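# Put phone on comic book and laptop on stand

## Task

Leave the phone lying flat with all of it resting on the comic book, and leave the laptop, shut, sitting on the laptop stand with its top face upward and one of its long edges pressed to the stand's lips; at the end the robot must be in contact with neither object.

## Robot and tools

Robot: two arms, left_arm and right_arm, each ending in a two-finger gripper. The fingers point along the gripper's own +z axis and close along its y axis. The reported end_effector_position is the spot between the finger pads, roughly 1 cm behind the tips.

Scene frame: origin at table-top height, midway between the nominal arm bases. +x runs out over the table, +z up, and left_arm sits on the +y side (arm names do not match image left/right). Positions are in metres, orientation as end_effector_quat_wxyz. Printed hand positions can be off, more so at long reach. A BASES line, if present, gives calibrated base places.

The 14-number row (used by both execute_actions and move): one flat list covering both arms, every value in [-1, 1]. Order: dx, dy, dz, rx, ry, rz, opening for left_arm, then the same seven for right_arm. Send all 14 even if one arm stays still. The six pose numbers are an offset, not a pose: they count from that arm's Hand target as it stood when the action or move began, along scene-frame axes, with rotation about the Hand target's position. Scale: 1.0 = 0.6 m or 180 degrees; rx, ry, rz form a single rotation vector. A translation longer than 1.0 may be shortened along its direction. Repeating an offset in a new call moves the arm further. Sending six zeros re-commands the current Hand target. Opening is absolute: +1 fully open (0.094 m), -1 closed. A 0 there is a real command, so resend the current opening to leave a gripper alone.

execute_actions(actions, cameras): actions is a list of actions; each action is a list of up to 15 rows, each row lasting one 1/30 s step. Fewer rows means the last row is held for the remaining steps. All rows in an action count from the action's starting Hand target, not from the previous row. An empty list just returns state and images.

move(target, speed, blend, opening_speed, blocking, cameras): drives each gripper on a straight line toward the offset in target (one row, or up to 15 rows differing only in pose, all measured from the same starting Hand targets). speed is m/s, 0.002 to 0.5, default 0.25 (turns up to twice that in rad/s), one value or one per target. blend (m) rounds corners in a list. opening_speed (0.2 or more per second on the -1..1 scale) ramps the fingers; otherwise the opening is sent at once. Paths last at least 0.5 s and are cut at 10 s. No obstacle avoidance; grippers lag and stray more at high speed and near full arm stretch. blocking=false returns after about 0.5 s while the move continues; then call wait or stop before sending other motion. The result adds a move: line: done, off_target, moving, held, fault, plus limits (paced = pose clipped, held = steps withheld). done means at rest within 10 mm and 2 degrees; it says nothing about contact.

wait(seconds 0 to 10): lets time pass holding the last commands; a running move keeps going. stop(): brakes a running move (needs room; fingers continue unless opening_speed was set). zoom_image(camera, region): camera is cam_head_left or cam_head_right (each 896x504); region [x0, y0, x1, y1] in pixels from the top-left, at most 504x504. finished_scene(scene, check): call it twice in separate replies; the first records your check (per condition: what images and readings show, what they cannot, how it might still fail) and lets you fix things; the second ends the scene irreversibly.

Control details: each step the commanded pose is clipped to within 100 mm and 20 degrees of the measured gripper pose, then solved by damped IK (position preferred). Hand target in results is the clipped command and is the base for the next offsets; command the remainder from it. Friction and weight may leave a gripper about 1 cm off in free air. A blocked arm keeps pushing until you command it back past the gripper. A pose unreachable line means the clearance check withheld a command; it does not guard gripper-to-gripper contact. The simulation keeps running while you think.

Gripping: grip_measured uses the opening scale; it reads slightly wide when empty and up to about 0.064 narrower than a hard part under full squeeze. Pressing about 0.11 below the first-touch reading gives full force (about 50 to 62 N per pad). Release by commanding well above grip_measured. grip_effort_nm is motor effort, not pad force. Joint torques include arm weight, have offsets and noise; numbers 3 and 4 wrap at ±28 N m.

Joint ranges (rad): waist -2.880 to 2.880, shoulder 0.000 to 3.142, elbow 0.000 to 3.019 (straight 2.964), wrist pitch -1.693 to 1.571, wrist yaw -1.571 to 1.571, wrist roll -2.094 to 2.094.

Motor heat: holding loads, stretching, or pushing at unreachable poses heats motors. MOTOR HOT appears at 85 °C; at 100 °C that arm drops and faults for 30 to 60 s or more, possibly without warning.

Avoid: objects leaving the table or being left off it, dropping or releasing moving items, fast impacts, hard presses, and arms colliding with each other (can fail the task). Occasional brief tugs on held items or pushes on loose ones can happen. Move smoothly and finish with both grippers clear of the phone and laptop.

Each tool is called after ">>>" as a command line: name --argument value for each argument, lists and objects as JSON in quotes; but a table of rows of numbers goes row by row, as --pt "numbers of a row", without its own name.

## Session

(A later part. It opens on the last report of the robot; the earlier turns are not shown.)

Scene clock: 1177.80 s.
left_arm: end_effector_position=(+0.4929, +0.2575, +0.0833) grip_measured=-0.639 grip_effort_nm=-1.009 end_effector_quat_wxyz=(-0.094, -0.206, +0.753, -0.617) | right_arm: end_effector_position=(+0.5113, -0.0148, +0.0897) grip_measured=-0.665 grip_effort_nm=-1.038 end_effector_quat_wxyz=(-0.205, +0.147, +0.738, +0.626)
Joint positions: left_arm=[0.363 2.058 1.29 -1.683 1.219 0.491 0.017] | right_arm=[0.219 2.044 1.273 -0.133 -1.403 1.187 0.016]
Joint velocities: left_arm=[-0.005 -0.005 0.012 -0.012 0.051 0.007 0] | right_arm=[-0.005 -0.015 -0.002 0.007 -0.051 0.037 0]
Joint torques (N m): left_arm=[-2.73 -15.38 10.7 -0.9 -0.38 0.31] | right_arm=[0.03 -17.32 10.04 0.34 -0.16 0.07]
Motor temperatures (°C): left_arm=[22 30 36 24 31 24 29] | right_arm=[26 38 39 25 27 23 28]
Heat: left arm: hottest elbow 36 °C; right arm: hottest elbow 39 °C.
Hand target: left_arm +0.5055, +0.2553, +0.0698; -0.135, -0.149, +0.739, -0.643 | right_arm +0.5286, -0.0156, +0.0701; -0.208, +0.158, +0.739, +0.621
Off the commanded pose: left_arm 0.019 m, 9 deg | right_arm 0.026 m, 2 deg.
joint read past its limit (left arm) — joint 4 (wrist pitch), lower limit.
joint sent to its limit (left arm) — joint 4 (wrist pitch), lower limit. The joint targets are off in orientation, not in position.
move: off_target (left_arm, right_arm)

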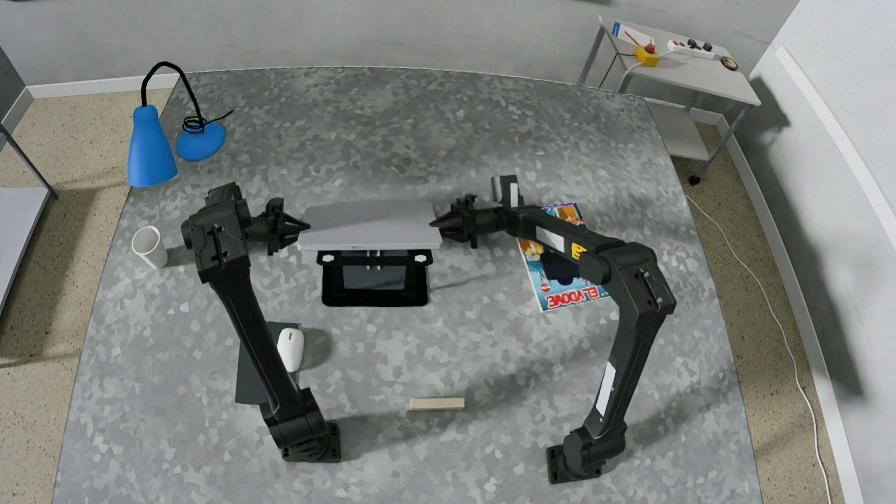

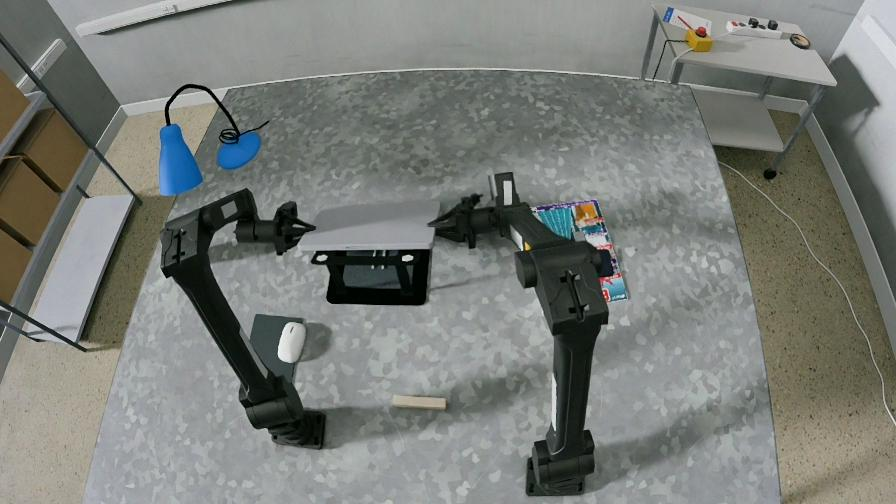

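>>> move --pt "-0.01 0 0.09 0 0 0 -0.95 -0.01 0 0.09 0 0 0 -0.95" --pt "-0.1 0 0.12 0 0.03 0 -0.95 -0.09 0 0.12 0 0.03 0 -0.95" --speed 0.06

>>> zoom_image --camera "cam_head_left" --region '[260, 170, 480, 310]'

>>> zoom_image --camera "cam_head_right" --region '[270, 170, 490, 310]'

Scene clock: 1191.40 s.
left_arm: end_effector_position=(+0.4475, +0.2507, +0.1161) grip_measured=-0.639 grip_effort_nm=-1.009 end_effector_quat_wxyz=(-0.137, -0.258, +0.750, -0.593) | right_arm: end_effector_position=(+0.4798, -0.0209, +0.1064) grip_measured=-0.665 grip_effort_nm=-1.043 end_effector_quat_wxyz=(-0.244, +0.192, +0.734, +0.605)
Joint positions: left_arm=[0.383 1.898 1.156 -1.678 1.17 0.331 0.017] | right_arm=[0.222 1.951 1.193 -0.228 -1.39 1.232 0.016]
Joint velocities: left_arm=[-0.005 -0.005 -0.012 0.007 -0.007 -0.007 0] | right_arm=[-0.024 -0.005 0.002 0.007 0.022 -0.081 0]
Joint torques (N m): left_arm=[-0.79 -22.07 6.15 -0.84 0.1 0.35] | right_arm=[1.44 -26.05 6.43 1.05 -0.83 0.66]
Motor temperatures (°C): left_arm=[22 30 36 24 30 24 29] | right_arm=[26 37 40 25 27 23 28]
Heat: left arm: hottest elbow 36 °C; right arm: hottest elbow 40 °C.
Hand target: left_arm +0.4452, +0.2557, +0.1411; -0.170, -0.179, +0.732, -0.635 | right_arm +0.4760, -0.0142, +0.1430; -0.243, +0.187, +0.728, +0.613
Off the commanded pose: left_arm 0.026 m, 11 deg | right_arm 0.036 m, 1 deg.
joint sent to its limit (left arm) — joint 4 (wrist pitch), lower limit. The joint targets are off in orientation, not in position.
move: off_target (left_arm, right_arm)

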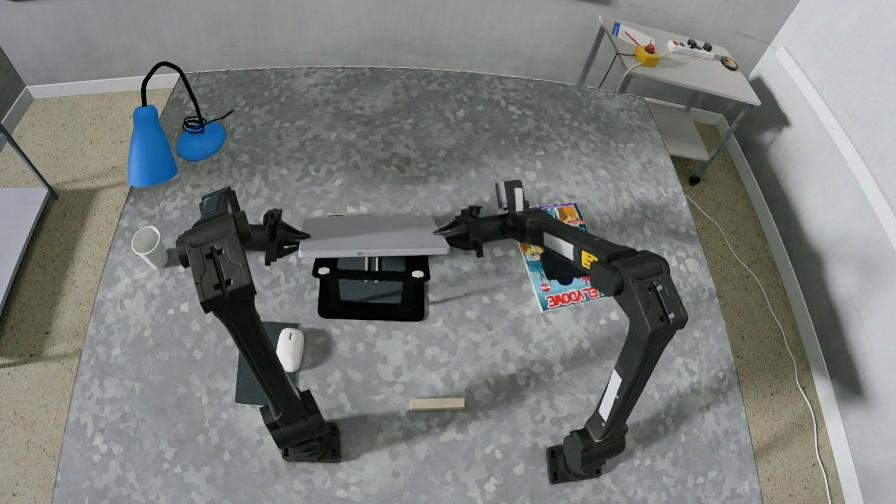

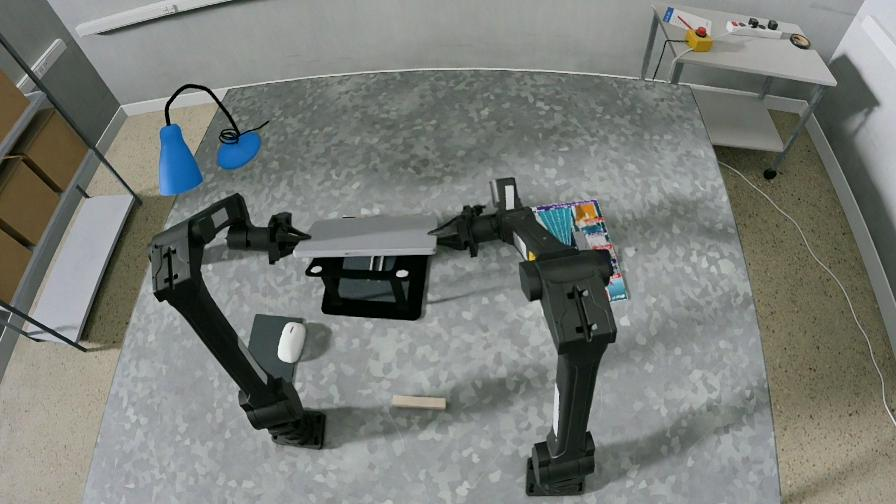

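Scaled by 2.291.

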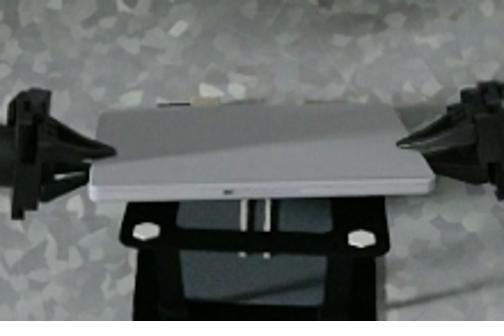

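Scaled by 2.291.

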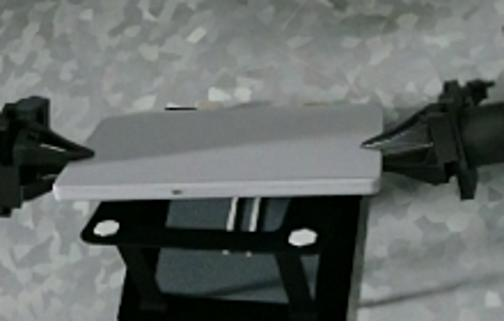

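>>> move --target '[0, 0, 0.06, 0, 0, 0, -0.95, 0, 0, 0.08, 0, 0, 0, -0.95]' --speed 0.06

>>> zoom_image --camera "cam_head_left" --region '[260, 170, 480, 310]'

>>> zoom_image --camera "cam_head_right" --region '[270, 170, 490, 310]'

Scene clock: 1197.20 s.
left_arm: end_effector_position=(+0.4449, +0.2509, +0.1480) grip_measured=-0.639 grip_effort_nm=-1.009 end_effector_quat_wxyz=(-0.136, -0.282, +0.748, -0.585) | right_arm: end_effector_position=(+0.4752, -0.0207, +0.1375) grip_measured=-0.665 grip_effort_nm=-1.038 end_effector_quat_wxyz=(-0.257, +0.209, +0.729, +0.599)
Joint positions: left_arm=[0.387 1.805 1.147 -1.678 1.173 0.217 0.017] | right_arm=[0.224 1.887 1.193 -0.283 -1.387 1.286 0.016]
Joint velocities: left_arm=[-0.024 0.005 0.007 0.017 -0.051 -0.051 0] | right_arm=[0.034 -0.005 0.007 -0.012 -0.007 -0.022 0.001]
Joint torques (N m): left_arm=[-0.85 -20.78 7.88 -0.75 0.66 0.62] | right_arm=[1.44 -26.52 8.7 0.54 -0.84 0.48]
Motor temperatures (°C): left_arm=[22 30 36 24 30 24 29] | right_arm=[26 37 40 25 27 24 28]
Heat: left arm: hottest elbow 36 °C; right arm: hottest elbow 40 °C.
Hand target: left_arm +0.4452, +0.2561, +0.1769; -0.170, -0.180, +0.732, -0.635 | right_arm +0.4768, -0.0133, +0.1910; -0.243, +0.187, +0.729, +0.612
Off the commanded pose: left_arm 0.030 m, 14 deg | right_arm 0.054 m, 3 deg.
joint sent to its limit (left arm) — joint 4 (wrist pitch), lower limit. The joint targets are off in orientation, not in position.
move: off_target (left_arm, right_arm)

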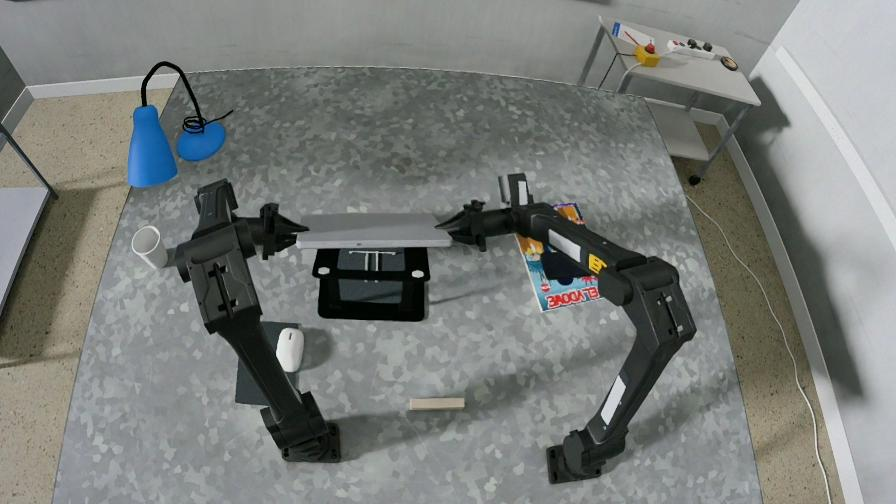

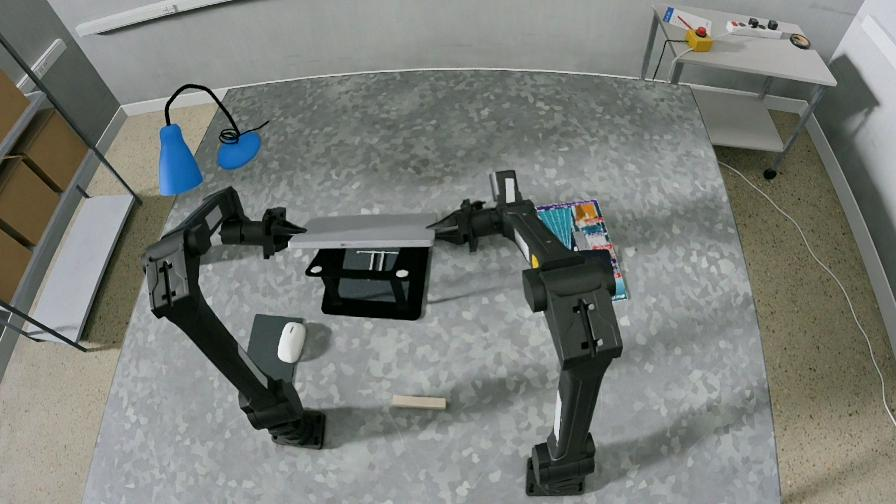

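Scaled by 2.291.

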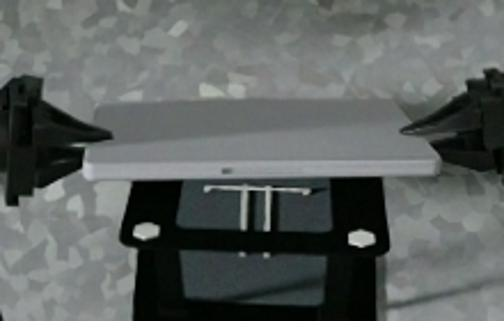

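Scaled by 2.291.

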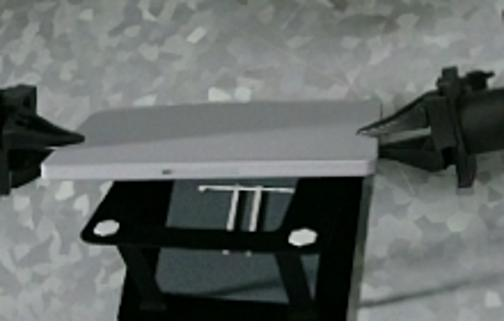

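>>> move --pt "-0.03 0 0 0 0 0 -0.95 -0.05 0 0 0 0 0 -0.95" --pt "-0.03 0 -0.08 0 0 0 -0.95 -0.05 0 -0.08 0 0 0 -0.95" --speed 0.06

>>> zoom_image --camera "cam_head_left" --region '[260, 170, 480, 310]'

>>> zoom_image --camera "cam_head_right" --region '[270, 170, 490, 310]'

Scene clock: 1205.63 s.
left_arm: end_effector_position=(+0.4255, +0.2503, +0.1259) grip_measured=-0.639 grip_effort_nm=-1.009 end_effector_quat_wxyz=(-0.127, -0.256, +0.753, -0.593) | right_arm: end_effector_position=(+0.4470, -0.0227, +0.1262) grip_measured=-0.665 grip_effort_nm=-1.038 end_effector_quat_wxyz=(-0.237, +0.201, +0.734, +0.604)
Joint positions: left_arm=[0.405 1.834 1.091 -1.678 1.159 0.354 0.017] | right_arm=[0.234 1.839 1.064 -0.103 -1.364 1.346 0.016]
Joint velocities: left_arm=[-0.005 0.015 0.007 0.017 -0.022 0.022 0] | right_arm=[-0.015 -0.015 0.012 -0.002 -0.051 -0.007 0]
Joint torques (N m): left_arm=[-0.85 -15.91 7.6 -0.99 -0.09 0.54] | right_arm=[1.55 -20.19 7.45 1.58 -1.25 0.37]
Motor temperatures (°C): left_arm=[22 30 36 24 30 24 29] | right_arm=[26 39 40 25 27 24 28]
Heat: left arm: hottest elbow 36 °C; right arm: hottest elbow 40 °C.
Hand target: left_arm +0.4273, +0.2555, +0.1290; -0.170, -0.179, +0.732, -0.635 | right_arm +0.4458, -0.0137, +0.1434; -0.243, +0.187, +0.729, +0.612
Off the commanded pose: left_arm 0.007 m, 11 deg | right_arm 0.019 m, 2 deg.
joint sent to its limit (left arm) — joint 4 (wrist pitch), lower limit. The joint targets are off in orientation, not in position.
move: off_target (left_arm, right_arm)

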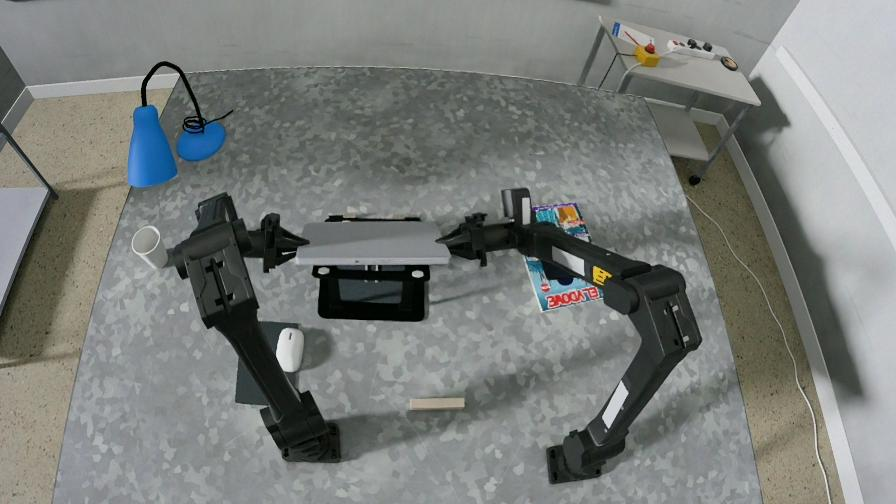

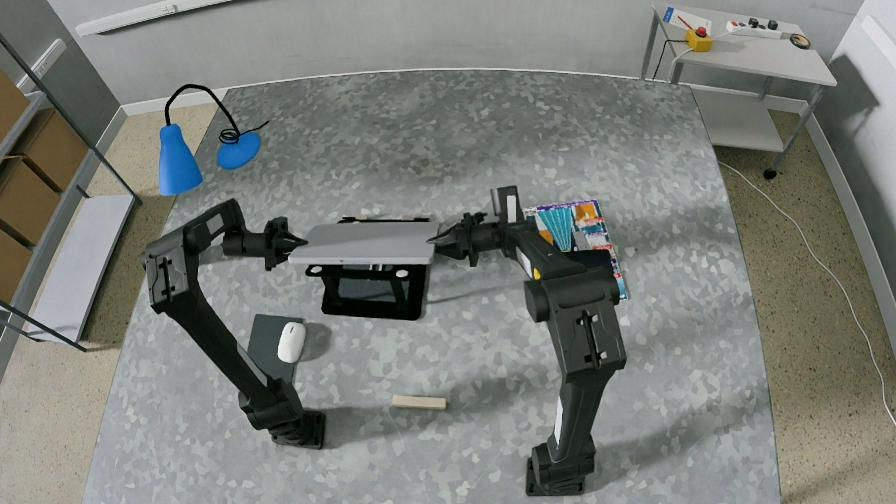

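Scaled by 2.291.

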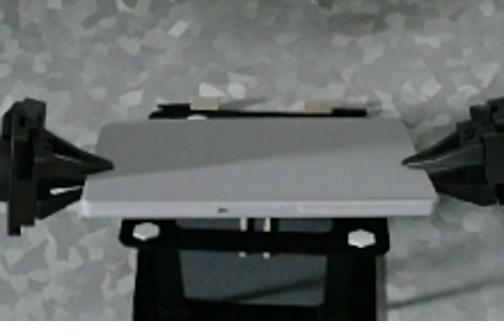

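Scaled by 2.291.

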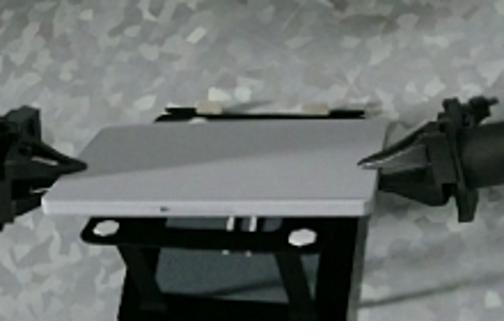

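>>> move --target '[0, 0, -0.05, 0, 0, 0, -0.95, 0, 0, -0.065, 0, 0, 0, -0.95]' --speed 0.05

>>> zoom_image --camera "cam_head_left" --region '[260, 170, 480, 310]'

>>> zoom_image --camera "cam_head_right" --region '[270, 170, 490, 310]'

Scene clock: 1210.57 s.
left_arm: end_effector_position=(+0.4248, +0.2506, +0.1067) grip_measured=-0.639 grip_effort_nm=-1.004 end_effector_quat_wxyz=(-0.113, -0.225, +0.757, -0.603) | right_arm: end_effector_position=(+0.4507, -0.0215, +0.1062) grip_measured=-0.665 grip_effort_nm=-1.038 end_effector_quat_wxyz=(-0.214, +0.169, +0.739, +0.616)
Joint positions: left_arm=[0.406 1.891 1.091 -1.678 1.159 0.474 0.017] | right_arm=[0.234 1.89 1.064 -0.035 -1.374 1.279 0.016]
Joint velocities: left_arm=[-0.005 -0.005 -0.002 -0.022 0.007 0.022 0] | right_arm=[0.005 0.005 0.002 0.007 -0.037 -0.051 0]
Joint torques (N m): left_arm=[-1.49 -14.1 8.06 -1.05 -0.67 0.11] | right_arm=[1.55 -18.67 6.28 1.01 -0.93 0.71]
Motor temperatures (°C): left_arm=[22 30 36 24 30 24 29] | right_arm=[26 39 40 25 28 24 29]
Heat: left arm: hottest elbow 36 °C; right arm: hottest elbow 40 °C.
Hand target: left_arm +0.4273, +0.2552, +0.0992; -0.170, -0.179, +0.732, -0.635 | right_arm +0.4451, -0.0142, +0.1045; -0.243, +0.187, +0.728, +0.612
Off the commanded pose: left_arm 0.009 m, 10 deg | right_arm 0.009 m, 4 deg.
joint sent to its limit (left arm) — joint 4 (wrist pitch), lower limit. The joint targets are off in orientation, not in position.
move: off_target (left_arm, right_arm)

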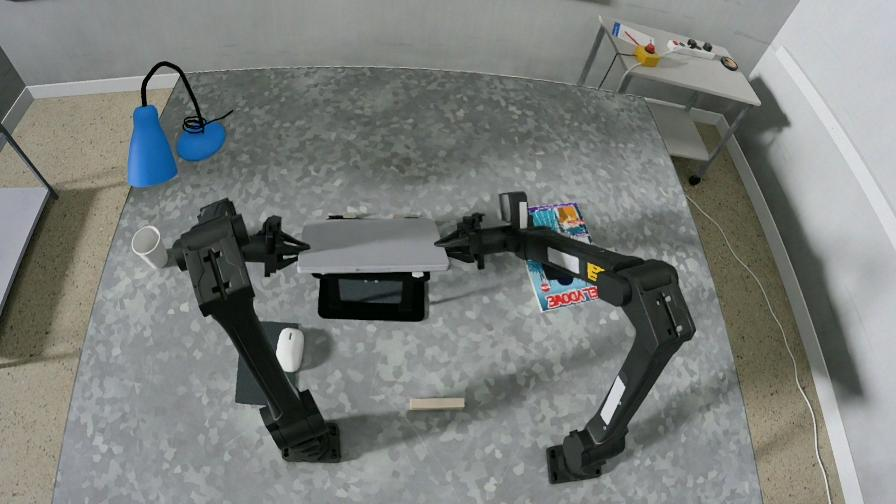

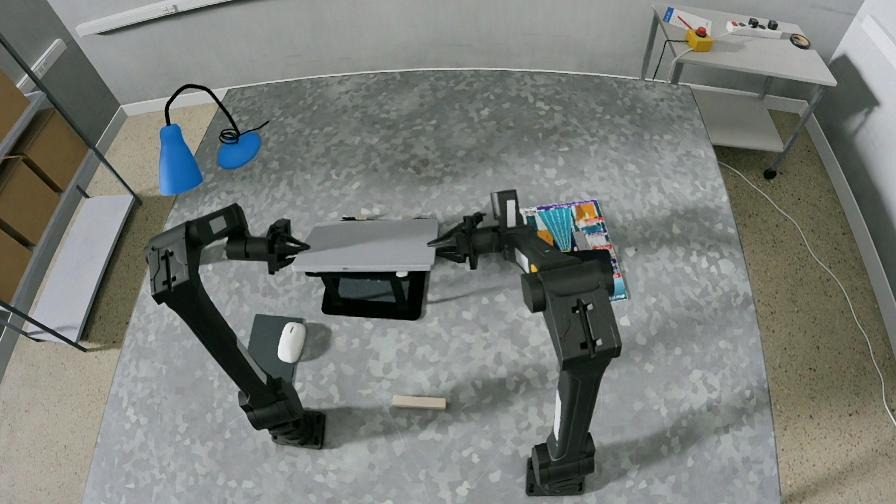

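Scaled by 2.291.

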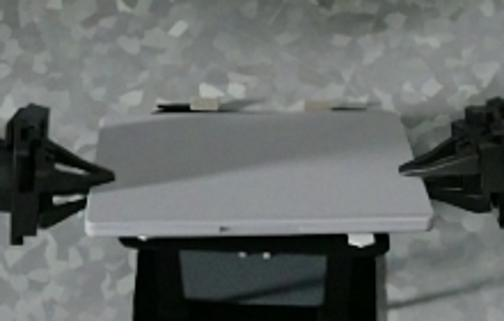

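Scaled by 2.291.

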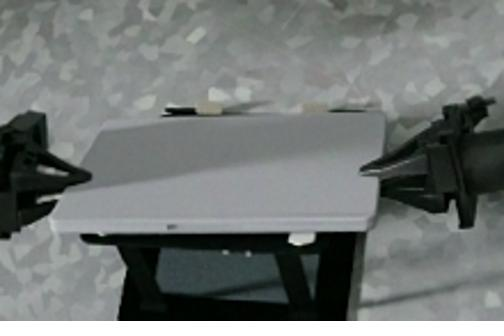

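>>> move --target '[0, 0, -0.03, 0, 0, 0, -0.95, 0, 0, -0.03, 0, 0, 0, -0.95]' --speed 0.05

>>> zoom_image --camera "cam_head_left" --region '[260, 170, 480, 310]'

>>> zoom_image --camera "cam_head_right" --region '[270, 170, 490, 310]'

Scene clock: 1218.60 s.
left_arm: end_effector_position=(+0.4311, +0.2528, +0.1014) grip_measured=-0.639 grip_effort_nm=-1.009 end_effector_quat_wxyz=(-0.108, -0.220, +0.755, -0.608) | right_arm: end_effector_position=(+0.4535, -0.0205, +0.1026) grip_measured=-0.665 grip_effort_nm=-1.038 end_effector_quat_wxyz=(-0.211, +0.162, +0.737, +0.622)
Joint positions: left_arm=[0.406 1.919 1.109 -1.683 1.168 0.502 0.017] | right_arm=[0.234 1.906 1.064 0.017 -1.381 1.298 0.016]
Joint velocities: left_arm=[-0.005 -0.005 -0.007 0.007 -0.007 0.022 0.001] | right_arm=[-0.015 -0.005 0.017 0.012 -0.051 -0.081 0.001]
Joint torques (N m): left_arm=[-1.14 -12.51 6.6 -0.87 -1.15 0.24] | right_arm=[1.55 -17.44 5.5 0.99 -0.67 0.68]
Motor temperatures (°C): left_arm=[22 30 36 24 30 24 29] | right_arm=[26 39 40 25 28 24 29]
Heat: left arm: hottest elbow 36 °C; right arm: hottest elbow 40 °C.
Hand target: left_arm +0.4273, +0.2550, +0.0812; -0.170, -0.179, +0.732, -0.635 | right_arm +0.4447, -0.0145, +0.0865; -0.243, +0.187, +0.729, +0.612
Off the commanded pose: left_arm 0.021 m, 9 deg | right_arm 0.019 m, 5 deg.
joint read past its limit (left arm) — joint 4 (wrist pitch), lower limit.
joint sent to its limit (left arm) — joint 4 (wrist pitch), lower limit. The joint targets are off in orientation, not in position.
move: off_target (left_arm, right_arm)

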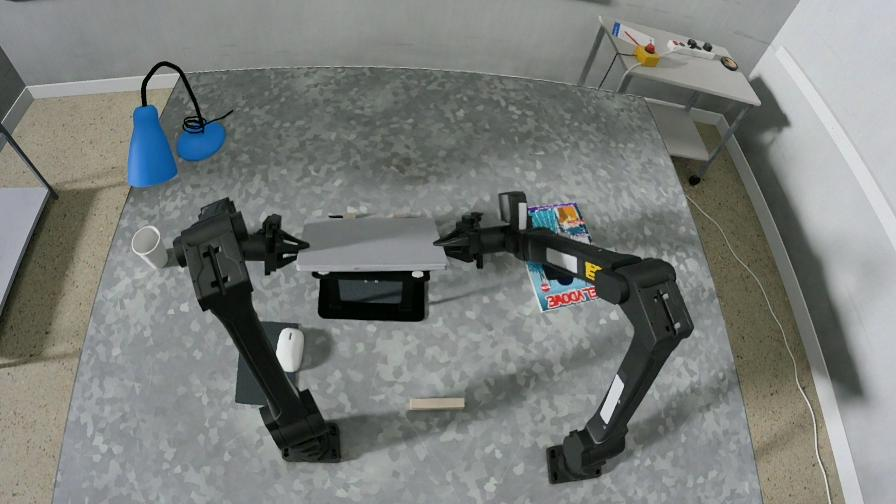

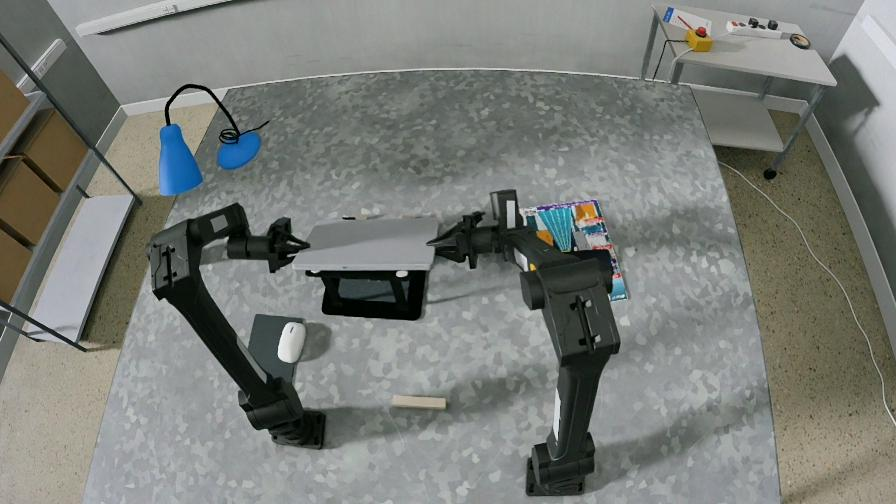

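Scaled by 2.291.

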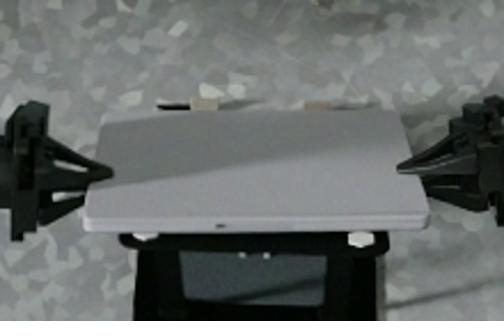

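Scaled by 2.291.

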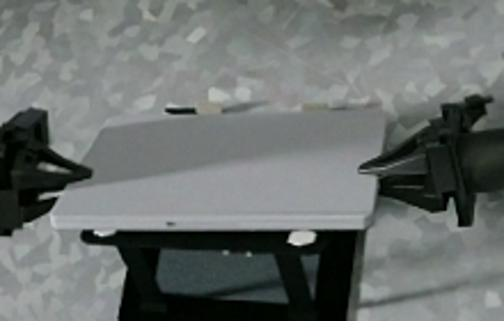

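>>> move --target '[0.006, -0.004, 0.033, 0, 0, 0, -0.95, 0.014, -0.01, 0.027, 0, 0, 0, -0.95]' --speed 0.05

>>> zoom_image --camera "cam_head_left" --region '[260, 170, 480, 310]'

Scene clock: 1227.70 s.
left_arm: end_effector_position=(+0.4314, +0.2528, +0.1021) grip_measured=-0.640 grip_effort_nm=-1.004 end_effector_quat_wxyz=(-0.111, -0.225, +0.753, -0.608) | right_arm: end_effector_position=(+0.4517, -0.0209, +0.1012) grip_measured=-0.665 grip_effort_nm=-1.038 end_effector_quat_wxyz=(-0.216, +0.166, +0.737, +0.619)
Joint positions: left_arm=[0.406 1.918 1.109 -1.683 1.17 0.488 0.017] | right_arm=[0.234 1.906 1.064 -0.004 -1.382 1.29 0.016]
Joint velocities: left_arm=[-0.015 -0.005 -0.012 -0.007 -0.037 -0.007 0.001] | right_arm=[0.005 -0.015 -0.007 -0.012 0.022 -0.081 0]
Joint torques (N m): left_arm=[-1.9 -16.62 7.12 -0.81 -0.8 -0.08] | right_arm=[0.44 -18.84 7.46 -0.28 -0.96 0.53]
Motor temperatures (°C): left_arm=[22 30 35 24 30 24 30] | right_arm=[26 39 39 25 27 24 29]
Heat: left arm: hottest elbow 35 °C; right arm: hottest shoulder 39 °C.
Hand target: left_arm +0.4308, +0.2528, +0.1010; -0.170, -0.179, +0.732, -0.635 | right_arm +0.4534, -0.0204, +0.1027; -0.243, +0.187, +0.729, +0.612
Off the commanded pose: left_arm 0.001 m, 9 deg | right_arm 0.002 m, 4 deg.
joint read past its limit (left arm) — joint 4 (wrist pitch), lower limit.
joint sent to its limit (left arm) — joint 4 (wrist pitch), lower limit. The joint targets are off in orientation, not in position.
move: off_target (left_arm, right_arm)

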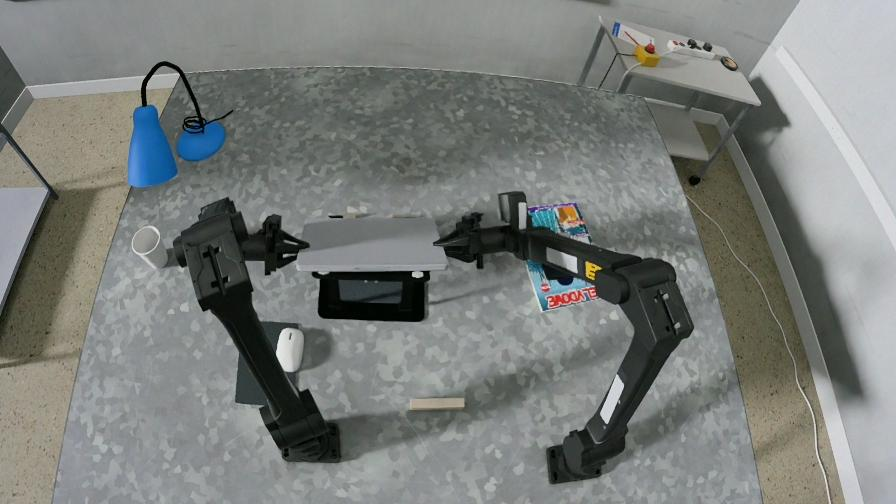

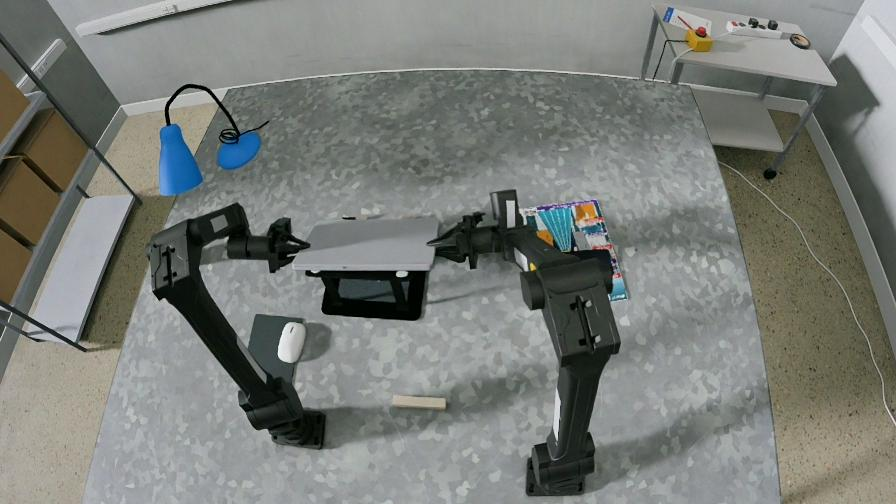

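Scaled by 2.291.

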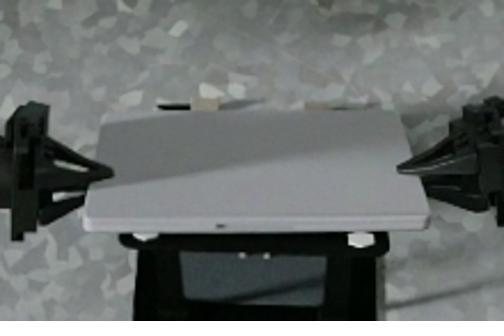

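>>> move --target '[0, 0, 0, 0, 0, 0, -0.45, 0, 0, 0, 0, 0, 0, -0.45]' --opening_speed 0.25 --speed 0.05

>>> zoom_image --camera "cam_head_left" --region '[260, 170, 480, 310]'

>>> zoom_image --camera "cam_head_right" --region '[270, 170, 490, 310]'

Scene clock: 1233.13 s.
left_arm: end_effector_position=(+0.4293, +0.2530, +0.1015) grip_measured=-0.452 grip_effort_nm=0.110 end_effector_quat_wxyz=(-0.118, -0.226, +0.756, -0.603) | right_arm: end_effector_position=(+0.4495, -0.0211, +0.1023) grip_measured=-0.452 grip_effort_nm=0.066 end_effector_quat_wxyz=(-0.239, +0.184, +0.730, +0.614)
Joint positions: left_arm=[0.406 1.915 1.109 -1.683 1.155 0.476 0.026] | right_arm=[0.234 1.906 1.067 -0.024 -1.395 1.333 0.026]
Joint velocities: left_arm=[-0.005 -0.005 0.002 0.012 -0.007 -0.037 0] | right_arm=[-0.015 0.005 0.012 0.002 -0.066 -0.037 0.001]
Joint torques (N m): left_arm=[-2.14 -16.15 6.9 -0.79 -0.25 0.03] | right_arm=[0.62 -18.78 7.24 0.7 -0.53 0.15]
Motor temperatures (°C): left_arm=[22 30 35 24 30 24 29] | right_arm=[26 39 39 25 28 24 29]
Heat: left arm: hottest elbow 35 °C; right arm: hottest shoulder 39 °C.
Hand target: left_arm +0.4309, +0.2528, +0.1010; -0.170, -0.179, +0.732, -0.635 | right_arm +0.4535, -0.0203, +0.1027; -0.243, +0.187, +0.729, +0.612
Off the commanded pose: left_arm 0.002 m, 9 deg | right_arm 0.004 m, 1 deg.
joint read past its limit (left arm) — joint 4 (wrist pitch), lower limit.
joint sent to its limit (left arm) — joint 4 (wrist pitch), lower limit. The joint targets are off in orientation, not in position.
move: off_target (left_arm)

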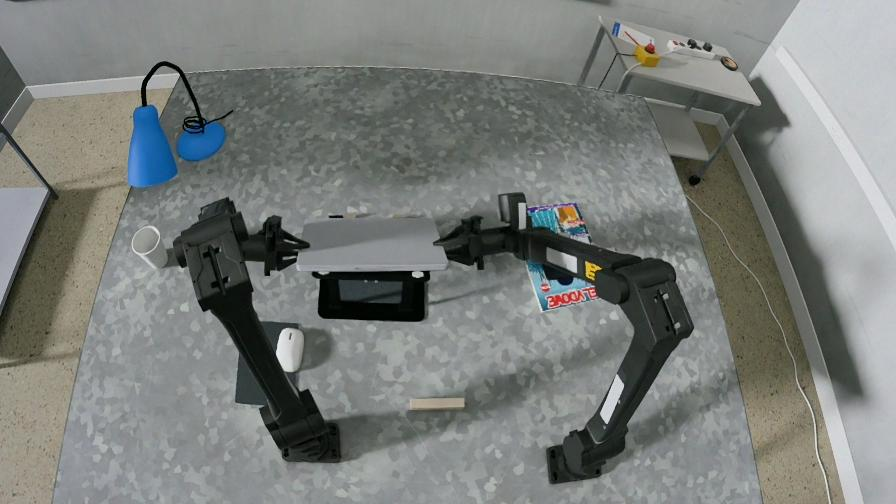

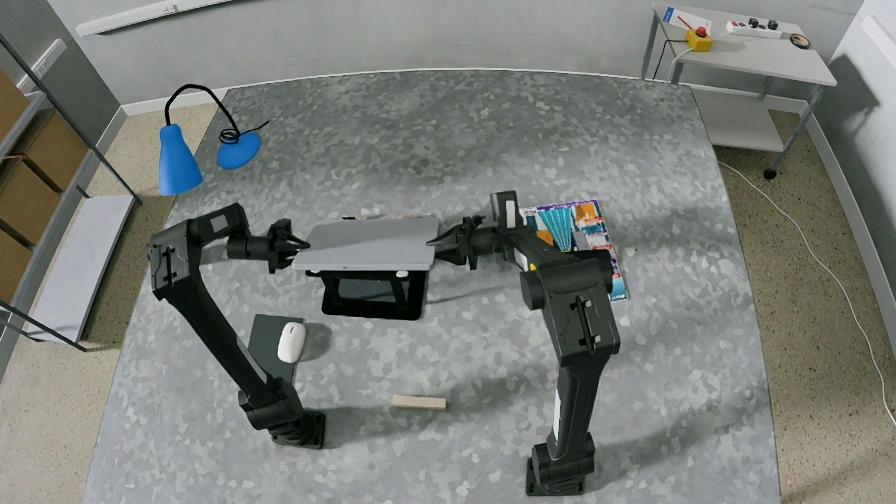

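Scaled by 2.291.

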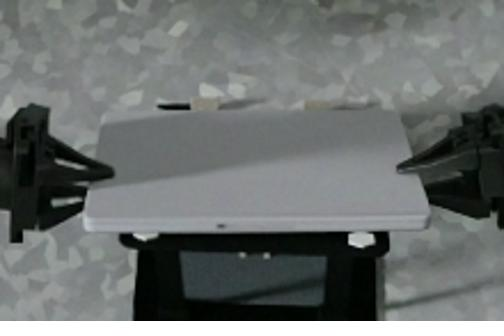

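Scaled by 2.291.

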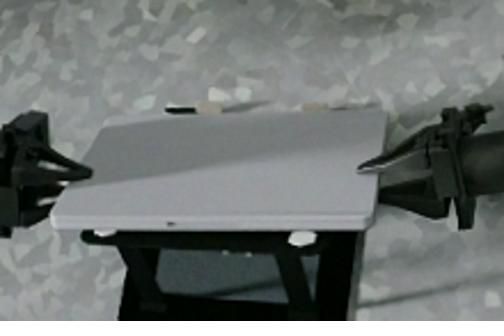

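>>> move --target '[0, 0, 0, 0, 0, 0, -0.1, 0, 0, 0, 0, 0, 0, -0.1]' --opening_speed 0.4 --speed 0.05 --cameras '[]'

>>> move --target '[0, 0.1, 0.01, 0, 0, 0, -0.1, 0, -0.1, 0.01, 0, 0, 0, -0.1]' --speed 0.08

>>> zoom_image --camera "cam_head_left" --region '[260, 170, 480, 310]'

>>> zoom_image --camera "cam_head_right" --region '[270, 170, 490, 310]'

Scene clock: 1238.67 s.
left_arm: end_effector_position=(+0.4276, +0.2531, +0.1003) grip_measured=-0.102 grip_effort_nm=0.129 end_effector_quat_wxyz=(-0.121, -0.224, +0.759, -0.599) | right_arm: end_effector_position=(+0.4494, -0.0211, +0.1023) grip_measured=-0.101 grip_effort_nm=0.061 end_effector_quat_wxyz=(-0.240, +0.184, +0.730, +0.613)
Joint positions: left_arm=[0.406 1.915 1.109 -1.683 1.143 0.476 0.042] | right_arm=[0.234 1.906 1.067 -0.025 -1.396 1.334 0.042]
Joint velocities: left_arm=[-0.005 -0.005 -0.007 -0.007 -0.095 -0.081 -0.001] | right_arm=[-0.005 -0.015 0.012 0.002 -0.022 -0.051 0]
Joint torques (N m): left_arm=[-1.49 -15.09 6.91 -0.91 0.21 0] | right_arm=[0.5 -18.84 7.23 0.57 -0.52 0.16]
Motor temperatures (°C): left_arm=[22 30 35 24 30 24 29] | right_arm=[26 39 39 25 27 24 28]
Heat: left arm: hottest elbow 35 °C; right arm: hottest shoulder 39 °C.
Hand target: left_arm +0.4308, +0.2528, +0.1009; -0.170, -0.179, +0.732, -0.635 | right_arm +0.4534, -0.0203, +0.1028; -0.243, +0.187, +0.729, +0.612
Off the commanded pose: left_arm 0.003 m, 9 deg | right_arm 0.004 m, 1 deg.
joint read past its limit (left arm) — joint 4 (wrist pitch), lower limit.
joint sent to its limit (left arm) — joint 4 (wrist pitch), lower limit. The joint targets are off in orientation, not in position.
move: off_target (left_arm)
No camera images: "cameras" was empty.

Scene clock: 1241.63 s.
left_arm: end_effector_position=(+0.4171, +0.3011, +0.0953) grip_measured=-0.101 grip_effort_nm=0.090 end_effector_quat_wxyz=(-0.110, -0.255, +0.766, -0.579) | right_arm: end_effector_position=(+0.4356, -0.0776, +0.1064) grip_measured=-0.101 grip_effort_nm=0.066 end_effector_quat_wxyz=(-0.252, +0.195, +0.725, +0.611)
Joint positions: left_arm=[0.519 1.914 1.126 -1.683 1.059 0.456 0.042] | right_arm=[0.128 1.906 1.144 -0.764 -1.444 0.699 0.042]
Joint velocities: left_arm=[0.005 -0.015 0.012 0.002 -0.022 -0.051 0] | right_arm=[0.005 -0.005 -0.012 -0.002 -0.007 0.007 0]
Joint torques (N m): left_arm=[-1.08 -17.49 9.87 -0.68 0.19 -0.02] | right_arm=[-0.15 -17.44 9.48 -0.17 -0.51 0.09]
Motor temperatures (°C): left_arm=[22 29 35 24 30 24 29] | right_arm=[26 39 39 25 27 24 28]
Heat: left arm: hottest elbow 35 °C; right arm: hottest shoulder 39 °C.
Hand target: left_arm +0.4308, +0.3129, +0.1065; -0.170, -0.180, +0.732, -0.635 | right_arm +0.4545, -0.0801, +0.1096; -0.241, +0.189, +0.727, +0.615
Off the commanded pose: left_arm 0.022 m, 13 deg | right_arm 0.018 m, 1 deg.
joint read past its limit (left arm) — joint 4 (wrist pitch), lower limit.
joint sent to its limit (left arm) — joint 4 (wrist pitch), lower limit. The joint targets are off in orientation, not in position.
move: off_target (left_arm, right_arm)

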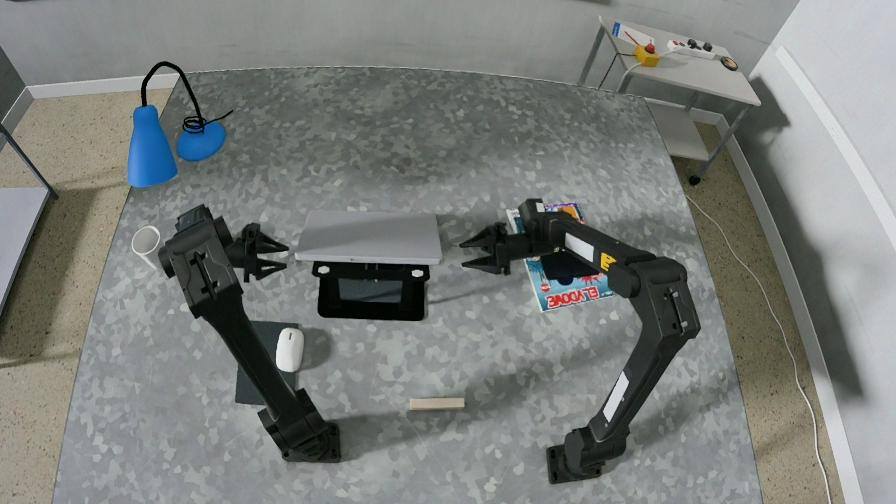

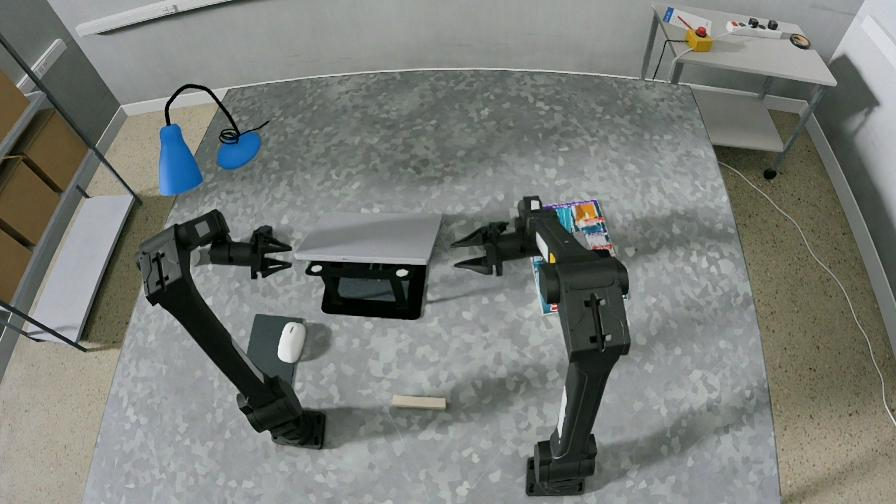

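Scaled by 2.291.

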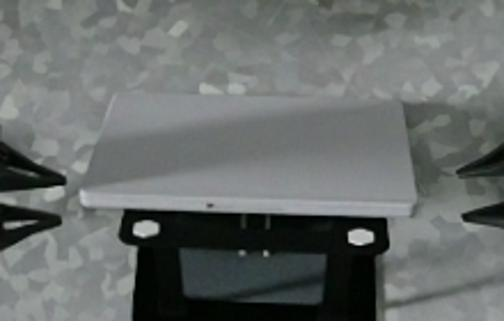

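Scaled by 2.291.

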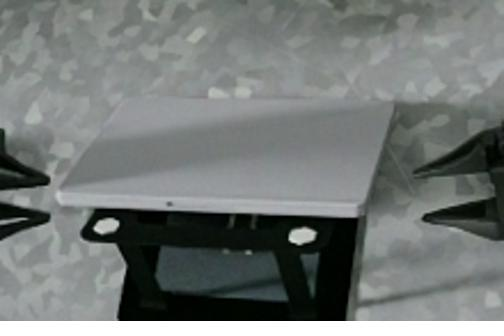

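>>> zoom_image --camera "cam_head_left" --region '[295, 195, 375, 240]'

>>> zoom_image --camera "cam_head_left" --region '[370, 195, 450, 240]'

>>> zoom_image --camera "cam_head_right" --region '[310, 195, 390, 240]'

>>> zoom_image --camera "cam_head_right" --region '[380, 195, 460, 240]'

Scaled by 6.300.

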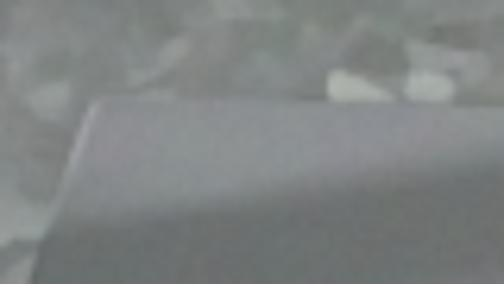

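Scaled by 6.300.

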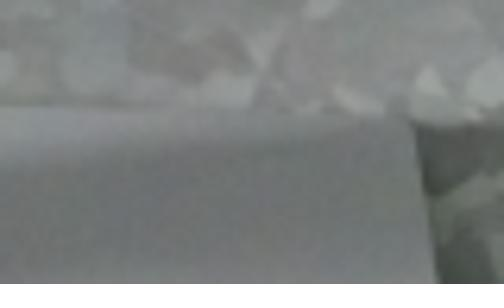

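Scaled by 6.300.

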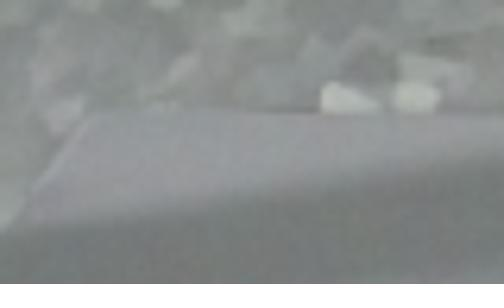

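Scaled by 6.300.

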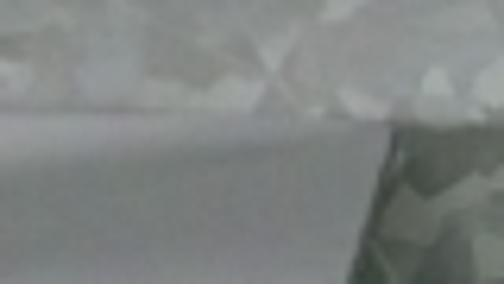

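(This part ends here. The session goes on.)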